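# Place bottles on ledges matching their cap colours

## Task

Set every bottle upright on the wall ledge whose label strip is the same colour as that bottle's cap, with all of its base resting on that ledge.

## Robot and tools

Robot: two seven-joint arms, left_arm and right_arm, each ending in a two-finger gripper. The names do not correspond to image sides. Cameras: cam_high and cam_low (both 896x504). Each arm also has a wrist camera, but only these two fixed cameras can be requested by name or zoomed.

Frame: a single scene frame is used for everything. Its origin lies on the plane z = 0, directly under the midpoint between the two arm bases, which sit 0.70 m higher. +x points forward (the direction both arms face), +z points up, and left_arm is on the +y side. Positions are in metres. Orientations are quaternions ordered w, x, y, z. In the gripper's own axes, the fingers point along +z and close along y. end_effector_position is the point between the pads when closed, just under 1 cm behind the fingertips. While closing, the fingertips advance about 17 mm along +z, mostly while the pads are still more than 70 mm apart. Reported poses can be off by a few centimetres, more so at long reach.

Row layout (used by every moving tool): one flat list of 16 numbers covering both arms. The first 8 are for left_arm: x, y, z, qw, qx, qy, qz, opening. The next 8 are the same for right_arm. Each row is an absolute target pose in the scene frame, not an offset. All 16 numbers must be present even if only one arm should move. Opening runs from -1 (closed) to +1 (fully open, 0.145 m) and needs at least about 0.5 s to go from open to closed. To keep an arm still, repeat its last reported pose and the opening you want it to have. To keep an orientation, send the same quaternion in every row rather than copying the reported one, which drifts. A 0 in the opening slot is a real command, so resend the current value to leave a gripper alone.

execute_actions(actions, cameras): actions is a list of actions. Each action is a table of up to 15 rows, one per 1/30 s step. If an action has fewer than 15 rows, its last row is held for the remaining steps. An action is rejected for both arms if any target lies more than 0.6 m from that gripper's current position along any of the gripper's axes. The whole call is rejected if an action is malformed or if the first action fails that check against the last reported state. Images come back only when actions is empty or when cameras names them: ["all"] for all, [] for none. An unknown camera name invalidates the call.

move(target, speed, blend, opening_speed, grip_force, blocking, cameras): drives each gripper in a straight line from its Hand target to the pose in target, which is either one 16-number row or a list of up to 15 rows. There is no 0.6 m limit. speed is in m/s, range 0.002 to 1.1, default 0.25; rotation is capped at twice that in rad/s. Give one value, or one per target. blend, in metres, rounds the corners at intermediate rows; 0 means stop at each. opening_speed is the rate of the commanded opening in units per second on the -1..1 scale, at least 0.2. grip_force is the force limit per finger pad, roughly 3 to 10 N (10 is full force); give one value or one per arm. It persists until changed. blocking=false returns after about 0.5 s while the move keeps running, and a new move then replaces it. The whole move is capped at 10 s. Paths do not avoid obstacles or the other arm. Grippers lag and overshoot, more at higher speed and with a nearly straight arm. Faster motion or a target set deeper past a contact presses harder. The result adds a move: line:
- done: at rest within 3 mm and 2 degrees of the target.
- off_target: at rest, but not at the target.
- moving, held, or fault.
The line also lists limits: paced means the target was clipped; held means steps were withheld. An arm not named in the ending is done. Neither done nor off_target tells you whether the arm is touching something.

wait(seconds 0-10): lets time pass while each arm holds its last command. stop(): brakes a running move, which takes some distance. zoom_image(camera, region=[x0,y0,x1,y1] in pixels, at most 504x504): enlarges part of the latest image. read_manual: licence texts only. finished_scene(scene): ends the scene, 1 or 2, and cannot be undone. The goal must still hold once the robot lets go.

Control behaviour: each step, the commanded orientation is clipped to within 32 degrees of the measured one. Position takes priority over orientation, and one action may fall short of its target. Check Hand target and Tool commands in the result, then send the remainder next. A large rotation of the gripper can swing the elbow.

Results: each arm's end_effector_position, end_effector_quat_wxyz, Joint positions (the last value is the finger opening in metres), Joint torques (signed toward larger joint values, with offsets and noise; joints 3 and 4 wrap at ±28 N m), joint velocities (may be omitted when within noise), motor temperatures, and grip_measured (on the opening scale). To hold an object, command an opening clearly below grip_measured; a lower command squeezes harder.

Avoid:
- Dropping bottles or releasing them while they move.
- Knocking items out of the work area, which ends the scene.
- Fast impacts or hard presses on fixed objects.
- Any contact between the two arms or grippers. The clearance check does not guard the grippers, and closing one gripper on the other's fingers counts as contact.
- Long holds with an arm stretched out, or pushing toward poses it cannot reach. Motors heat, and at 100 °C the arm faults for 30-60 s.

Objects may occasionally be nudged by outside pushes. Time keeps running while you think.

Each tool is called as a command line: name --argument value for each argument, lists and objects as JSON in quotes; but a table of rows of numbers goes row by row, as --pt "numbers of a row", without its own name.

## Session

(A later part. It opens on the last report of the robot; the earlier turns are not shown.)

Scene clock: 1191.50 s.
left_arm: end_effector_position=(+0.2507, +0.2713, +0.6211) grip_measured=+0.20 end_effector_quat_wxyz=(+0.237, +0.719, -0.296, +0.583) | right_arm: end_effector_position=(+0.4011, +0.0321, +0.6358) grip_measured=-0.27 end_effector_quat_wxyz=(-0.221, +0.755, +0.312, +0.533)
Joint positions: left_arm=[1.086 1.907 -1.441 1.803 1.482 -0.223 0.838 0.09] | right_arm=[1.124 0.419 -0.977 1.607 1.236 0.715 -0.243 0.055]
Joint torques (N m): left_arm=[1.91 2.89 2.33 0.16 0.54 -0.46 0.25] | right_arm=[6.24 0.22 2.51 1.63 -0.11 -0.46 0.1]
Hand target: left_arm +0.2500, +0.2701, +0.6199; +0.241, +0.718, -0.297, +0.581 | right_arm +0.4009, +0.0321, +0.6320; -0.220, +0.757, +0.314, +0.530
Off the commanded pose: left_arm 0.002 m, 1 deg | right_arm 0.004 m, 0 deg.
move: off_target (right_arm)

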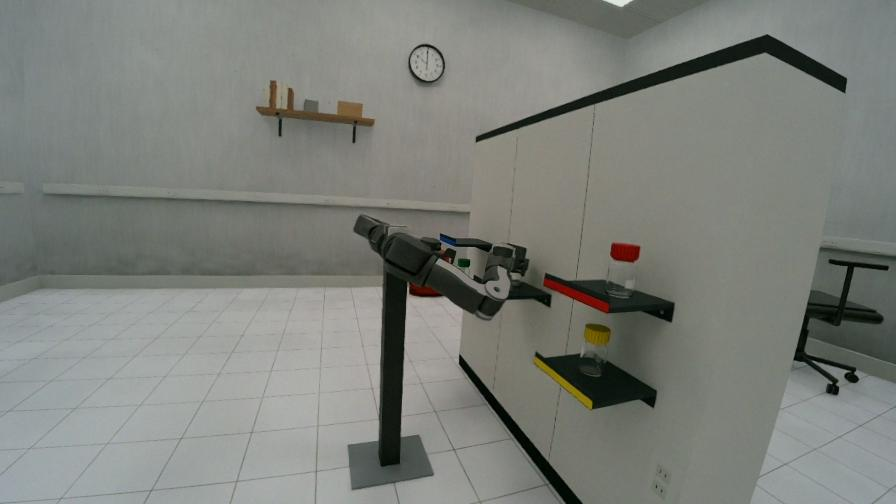

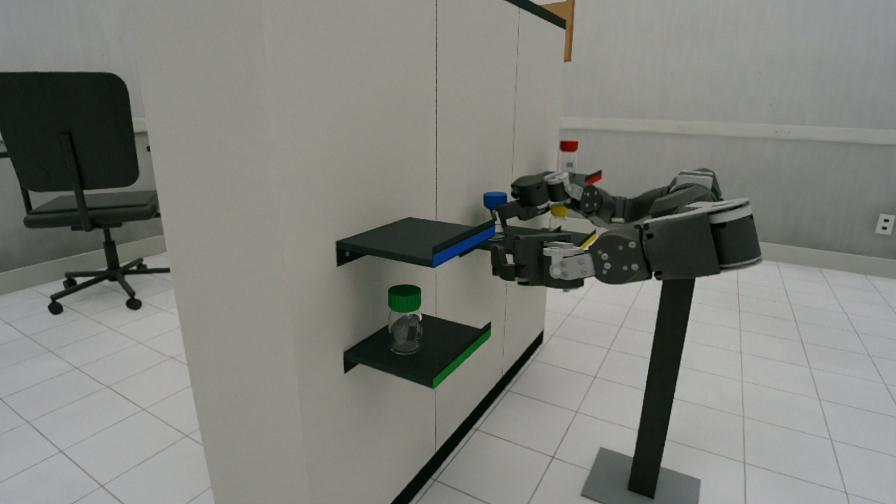

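move --pt "0.25 0.27 0.62 0.2408 0.7180 -0.2974 0.5814 0.2 0.401 0.032 0.634 -0.2195 0.7568 0.3135 0.5299 -0.8" --pt "0.25 0.27 0.62 0.2408 0.7180 -0.2974 0.5814 0.2 0.401 0.032 0.634 -0.2195 0.7568 0.3135 0.5299 0.2" --pt "0.25 0.27 0.62 0.2408 0.7180 -0.2974 0.5814 0.2 0.265 -0.104 0.655 -0.2408 0.7180 0.2974 0.5814 0.2" --pt "0.27 0.162 0.642 0.2408 0.7180 -0.2974 0.5814 0.2 0.25 -0.24 0.55 -0.1629 0.7507 0.2011 0.6079 0.2" --pt "0.34 0.092 0.64 0.2408 0.7180 -0.2974 0.5814 0.3 0.25 -0.24 0.55 -0.1629 0.7507 0.2011 0.6079 0.2" --blend '[0,0,0.02,0,0]' --speed '[0.03,0.1,0.12,0.15,0.12]' --opening_speed 0.8 --cameras '["all"]'

zoom_image --camera "cam_low" --region '[430, 170, 550, 260]'

zoom_image --camera "cam_high" --region '[445, 225, 545, 315]'

Scene clock: 1217.93 s.
left_arm: end_effector_position=(+0.3391, +0.0908, +0.6406) grip_measured=+0.30 end_effector_quat_wxyz=(+0.244, +0.716, -0.299, +0.581) | right_arm: end_effector_position=(+0.2505, -0.2414, +0.5498) grip_measured=+0.20 end_effector_quat_wxyz=(-0.160, +0.752, +0.200, +0.607)
Joint positions: left_arm=[1.191 1.193 -1.242 2.01 1.438 0.24 0.001 0.098] | right_arm=[0.348 1.83 -1.217 2.031 1.348 -0.662 0.144 0.09]
Joint torques (N m): left_arm=[6.71 1.67 3.03 0.76 0.09 -0.54 -0.05] | right_arm=[1.7 5.6 2.52 0.91 0.15 -0.54 0.2]
Hand target: left_arm +0.3400, +0.0920, +0.6400; +0.241, +0.718, -0.298, +0.581 | right_arm +0.2500, -0.2400, +0.5500; -0.163, +0.751, +0.201, +0.608
Off the commanded pose: left_arm 0.002 m, 0 deg | right_arm 0.002 m, 0 deg.
move: done

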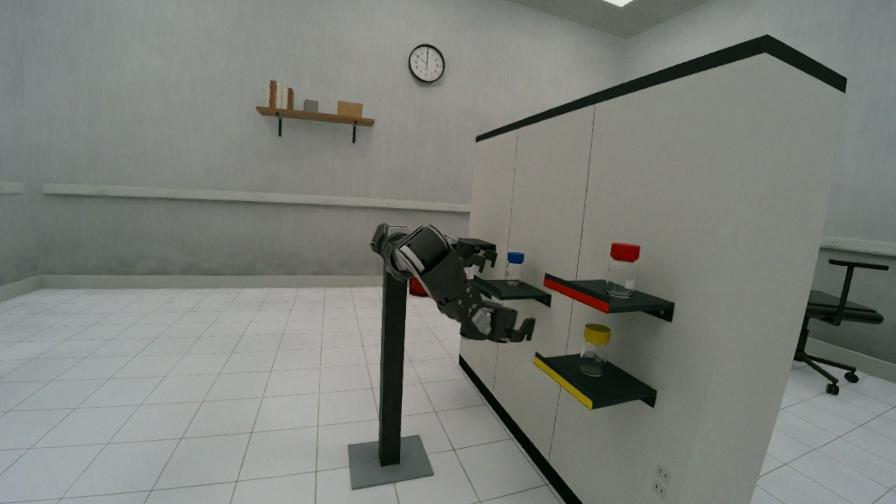

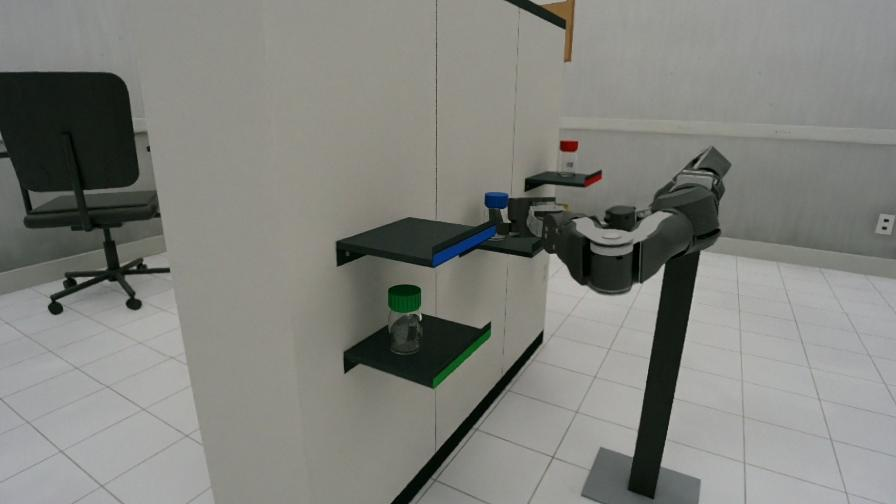

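Scaled by 4.200 from the camera's 896x504 image, which has a finer 1280x720 frame.

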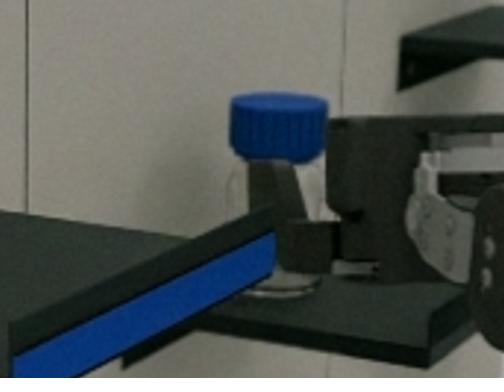

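Scaled by 5.040 from the camera's 896x504 image, which has a finer 1280x720 frame.

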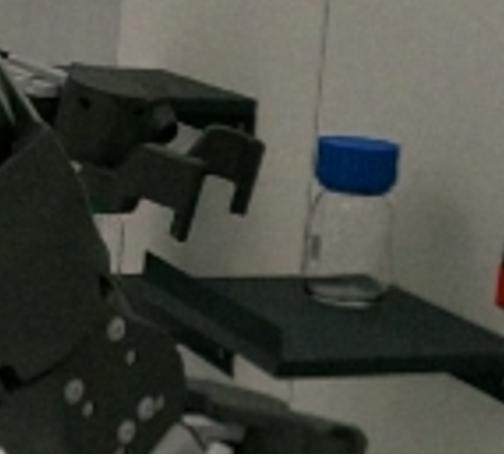

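move --pt "0.345 0.104 0.638 0.2408 0.7180 -0.2974 0.5814 0.3 0.25 -0.24 0.55 -0.1629 0.7507 0.2011 0.6079 0.2" --pt "0.421 0.028 0.634 0.2408 0.7180 -0.2974 0.5814 0.3 0.25 -0.24 0.55 -0.1629 0.7507 0.2011 0.6079 0.2" --pt "0.421 0.028 0.634 0.2408 0.7180 -0.2974 0.5814 -0.8 0.25 -0.24 0.55 -0.1629 0.7507 0.2011 0.6079 0.2" --pt "0.421 0.028 0.69 0.2408 0.7180 -0.2974 0.5814 -0.8 0.25 -0.24 0.55 -0.1629 0.7507 0.2011 0.6079 0.2" --blend '[0,0,0,0]' --speed '[0.1,0.1,0.1,0.08]' --opening_speed 0.8 --cameras '["all"]'

zoom_image --camera "cam_low" --region '[430, 150, 550, 260]'

zoom_image --camera "cam_high" --region '[445, 215, 545, 315]'

Scene clock: 1253.57 s.
left_arm: end_effector_position=(+0.4201, +0.0278, +0.6874) grip_measured=-0.33 end_effector_quat_wxyz=(+0.241, +0.720, -0.300, +0.578) | right_arm: end_effector_position=(+0.2505, -0.2414, +0.5498) grip_measured=+0.20 end_effector_quat_wxyz=(-0.160, +0.752, +0.200, +0.607)
Joint positions: left_arm=[1.396 0.694 -1.194 1.563 1.438 0.479 -0.038 0.051] | right_arm=[0.348 1.83 -1.217 2.031 1.348 -0.662 0.144 0.09]
Joint torques (N m): left_arm=[10.14 0.07 4.11 0.69 0.16 -0.79 -0.06] | right_arm=[1.75 5.74 2.54 0.95 0.15 -0.57 0.18]
Hand target: left_arm +0.4210, +0.0280, +0.6900; +0.241, +0.718, -0.297, +0.581 | right_arm +0.2500, -0.2400, +0.5500; -0.163, +0.751, +0.201, +0.608
Off the commanded pose: left_arm 0.003 m, 1 deg | right_arm 0.002 m, 0 deg.
move: done

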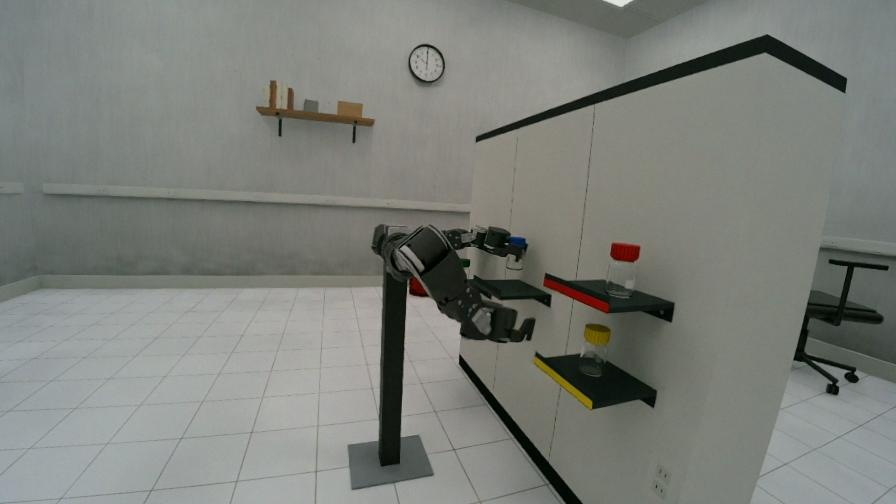

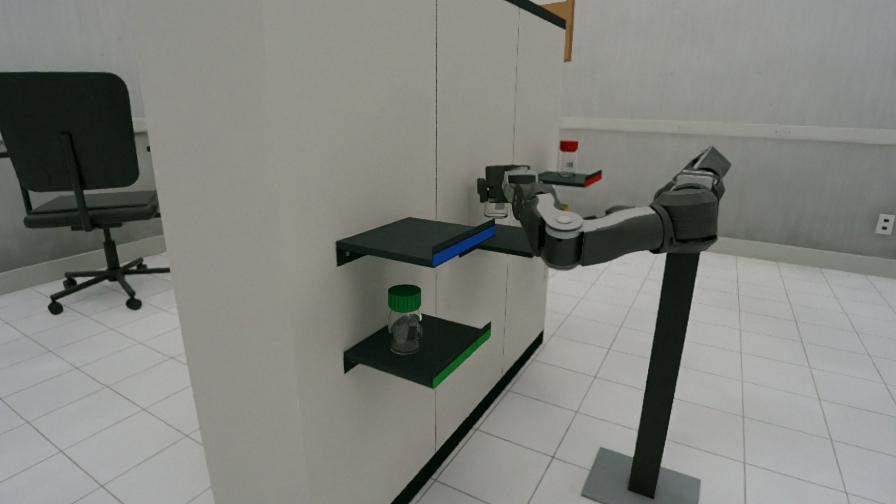

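Scaled by 4.200 from the camera's 896x504 image, which has a finer 1280x720 frame.

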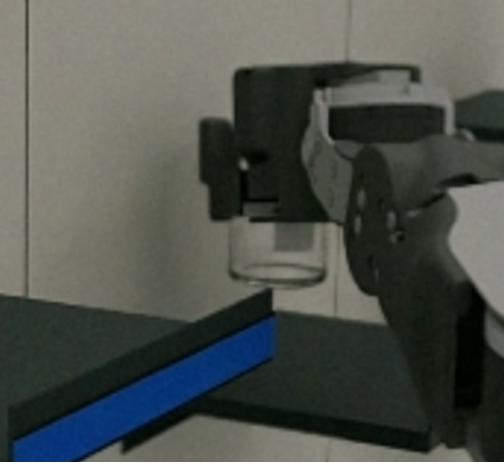

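Scaled by 5.040 from the camera's 896x504 image, which has a finer 1280x720 frame.

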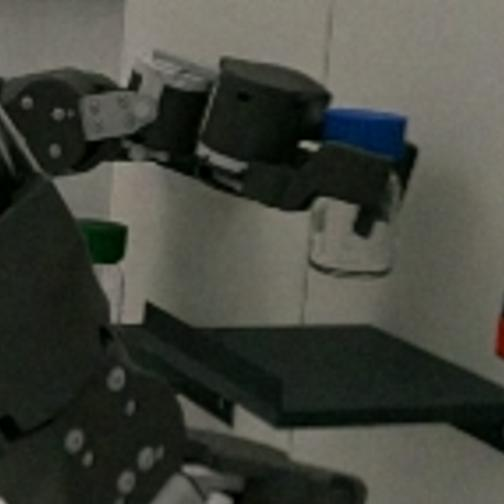

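move --pt "0.262 0.187 0.70 0.2408 0.7180 -0.2974 0.5814 -0.8 0.25 -0.24 0.55 -0.1629 0.7507 0.2011 0.6079 0.2" --pt "0.25 0.29 0.75 0.2408 0.7180 -0.2974 0.5814 -0.8 0.25 -0.24 0.55 -0.1629 0.7507 0.2011 0.6079 0.2" --pt "0.25 0.41 0.785 0.1093 0.7654 -0.1350 0.6197 -0.8 0.25 -0.24 0.55 -0.1629 0.7507 0.2011 0.6079 0.2" --pt "0.392 0.365 0.785 0.1093 0.7654 -0.1350 0.6197 -0.8 0.25 -0.24 0.55 -0.1629 0.7507 0.2011 0.6079 0.2" --blend '[0.02,0.02,0.01,0]' --speed '[0.14,0.14,0.14,0.12]'

move --pt "0.392 0.365 0.74 0.1093 0.7654 -0.1350 0.6197 -0.8 0.25 -0.24 0.55 -0.1629 0.7507 0.2011 0.6079 0.2" --pt "0.392 0.365 0.727 0.1093 0.7654 -0.1350 0.6197 -0.8 0.25 -0.24 0.55 -0.1629 0.7507 0.2011 0.6079 0.2" --blend '[0.003,0]' --speed '[0.06,0.02]' --cameras '["all"]'

zoom_image --camera "cam_low" --region '[370, 150, 490, 260]'

Scene clock: 1280.13 s.
left_arm: end_effector_position=(+0.3920, +0.3651, +0.7818) grip_measured=-0.33 end_effector_quat_wxyz=(+0.110, +0.769, -0.134, +0.615) | right_arm: end_effector_position=(+0.2505, -0.2414, +0.5498) grip_measured=+0.20 end_effector_quat_wxyz=(-0.160, +0.752, +0.200, +0.607)
Joint positions: left_arm=[1.595 1.236 -0.897 1.026 0.983 0.754 0.795 0.051] | right_arm=[0.348 1.83 -1.217 2.031 1.348 -0.662 0.144 0.09]
Joint torques (N m): left_arm=[7.71 -0.3 3.1 1.58 0.46 -0.62 0.03] | right_arm=[1.67 5.66 2.41 1.06 0.14 -0.55 0.17]
Hand target: left_arm +0.3920, +0.3650, +0.7849; +0.109, +0.765, -0.135, +0.620 | right_arm +0.2500, -0.2400, +0.5500; -0.163, +0.751, +0.201, +0.608
Off the commanded pose: left_arm 0.003 m, 1 deg | right_arm 0.002 m, 0 deg.
move: done

Scene clock: 1281.80 s.
left_arm: end_effector_position=(+0.3911, +0.3644, +0.7336) grip_measured=-0.33 end_effector_quat_wxyz=(+0.112, +0.758, -0.137, +0.628) | right_arm: end_effector_position=(+0.2505, -0.2414, +0.5498) grip_measured=+0.20 end_effector_quat_wxyz=(-0.160, +0.752, +0.200, +0.607)
Joint positions: left_arm=[1.291 1.343 -0.842 1.153 1.185 0.535 0.677 0.051] | right_arm=[0.348 1.83 -1.217 2.031 1.348 -0.662 0.144 0.09]
Joint torques (N m): left_arm=[4.79 2.33 1.63 1.61 0.29 -0.29 -0.08] | right_arm=[1.67 5.87 2.44 0.92 0.16 -0.56 0.18]
Hand target: left_arm +0.3919, +0.3650, +0.7270; +0.109, +0.765, -0.135, +0.620 | right_arm +0.2500, -0.2400, +0.5500; -0.163, +0.751, +0.201, +0.608
Off the commanded pose: left_arm 0.007 m, 1 deg | right_arm 0.002 m, 0 deg.
move: off_target (left_arm)

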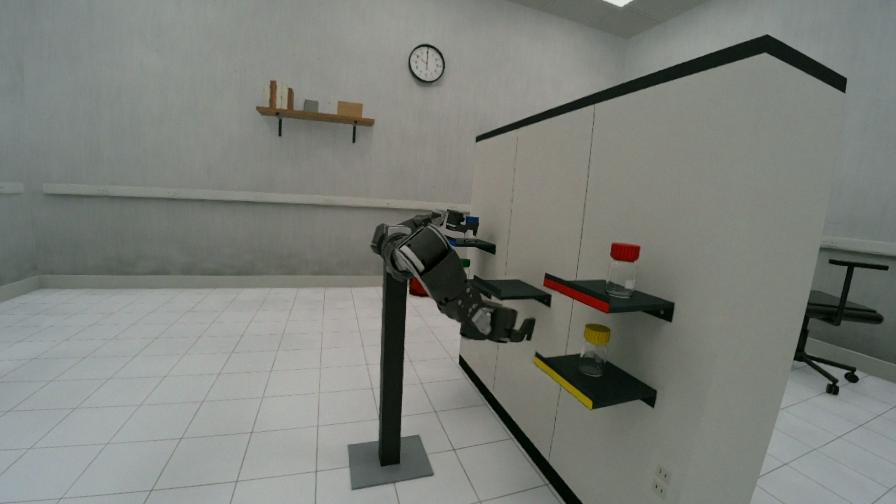

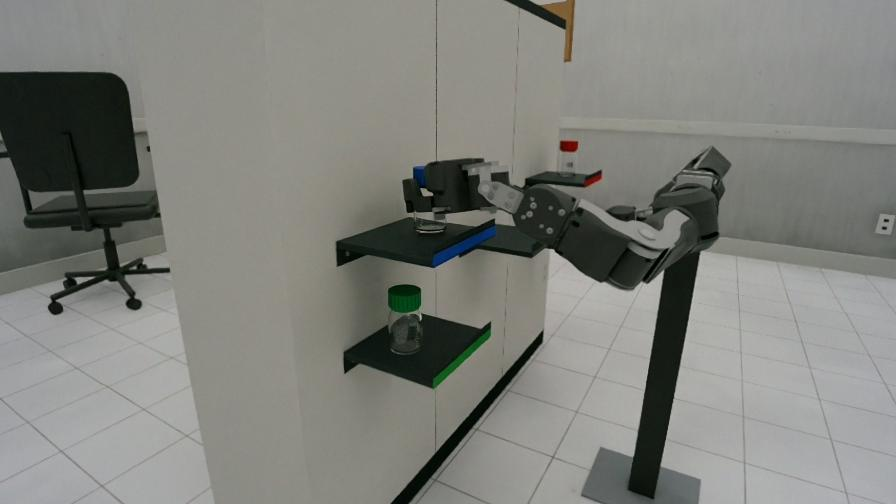

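Scaled by 4.200 from the camera's 896x504 image, which has a finer 1280x720 frame.

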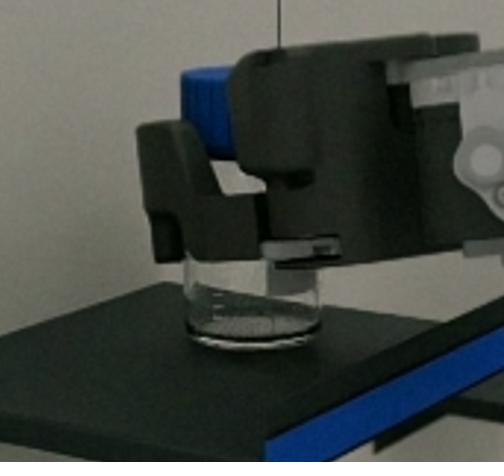

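move --pt "0.392 0.365 0.733 0.1093 0.7654 -0.1350 0.6197 -0.8 0.25 -0.24 0.55 -0.1629 0.7507 0.2011 0.6079 0.2" --pt "0.392 0.365 0.733 0.1093 0.7654 -0.1350 0.6197 0.2 0.25 -0.24 0.55 -0.1629 0.7507 0.2011 0.6079 0.2" --pt "0.25 0.417 0.75 0.1093 0.7654 -0.1350 0.6197 0.2 0.25 -0.24 0.55 -0.1629 0.7507 0.2011 0.6079 0.2" --speed '[0.03,0.1,0.14]' --opening_speed 0.7 --cameras '["all"]'

zoom_image --camera "cam_low" --region '[330, 130, 610, 400]'

Scene clock: 1296.60 s.
left_arm: end_effector_position=(+0.2497, +0.4181, +0.7515) grip_measured=+0.20 end_effector_quat_wxyz=(+0.106, +0.765, -0.133, +0.621) | right_arm: end_effector_position=(+0.2505, -0.2414, +0.5498) grip_measured=+0.20 end_effector_quat_wxyz=(-0.160, +0.752, +0.200, +0.607)
Joint positions: left_arm=[1.234 1.936 -0.98 1.318 1.438 0.413 0.98 0.09] | right_arm=[0.348 1.83 -1.217 2.031 1.348 -0.662 0.144 0.09]
Joint torques (N m): left_arm=[1.38 2.68 2.39 -0.02 0.56 -0.4 0.24] | right_arm=[1.67 5.58 2.54 1.02 0.19 -0.55 0.19]
Hand target: left_arm +0.2500, +0.4170, +0.7500; +0.109, +0.765, -0.135, +0.620 | right_arm +0.2500, -0.2400, +0.5500; -0.163, +0.751, +0.201, +0.608
Off the commanded pose: left_arm 0.002 m, 0 deg | right_arm 0.002 m, 0 deg.
move: done

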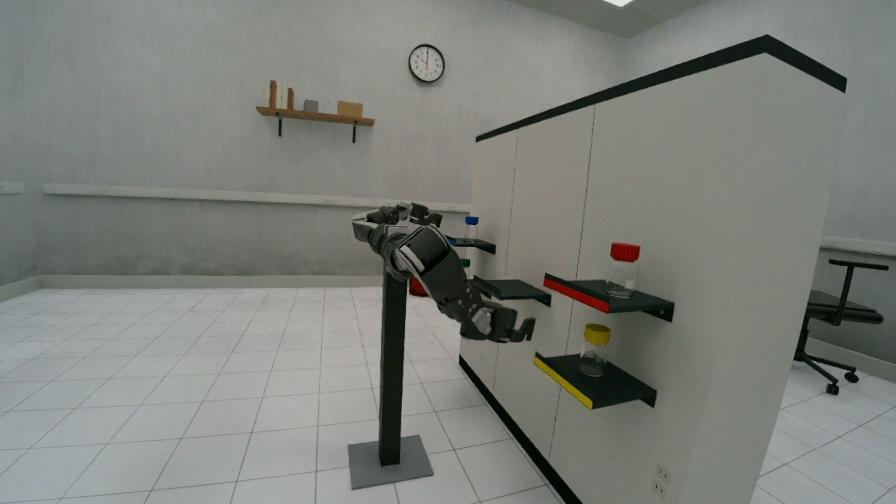

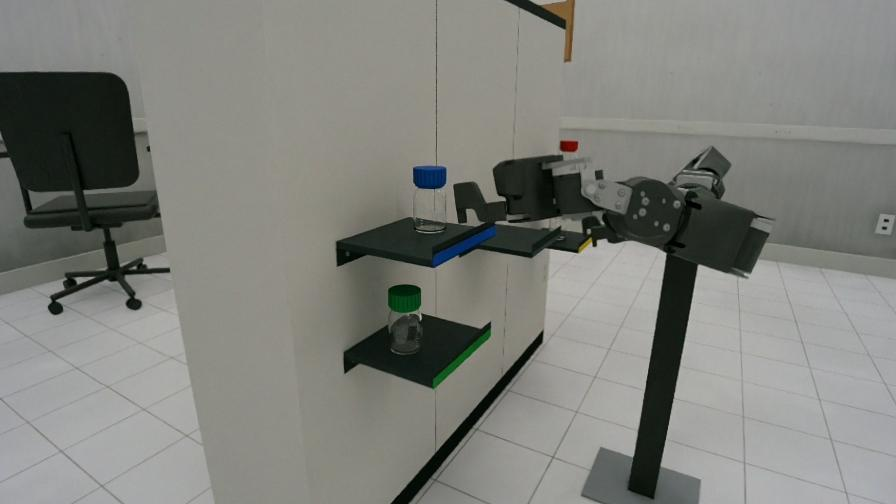

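Scaled by 1.800 from the camera's 896x504 image, which has a finer 1280x720 frame.

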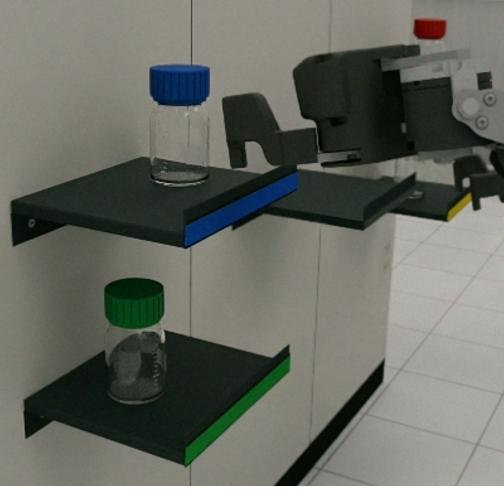

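All four placed. End the scene.

finished_scene --scene 1

The scene is finished: the task was done.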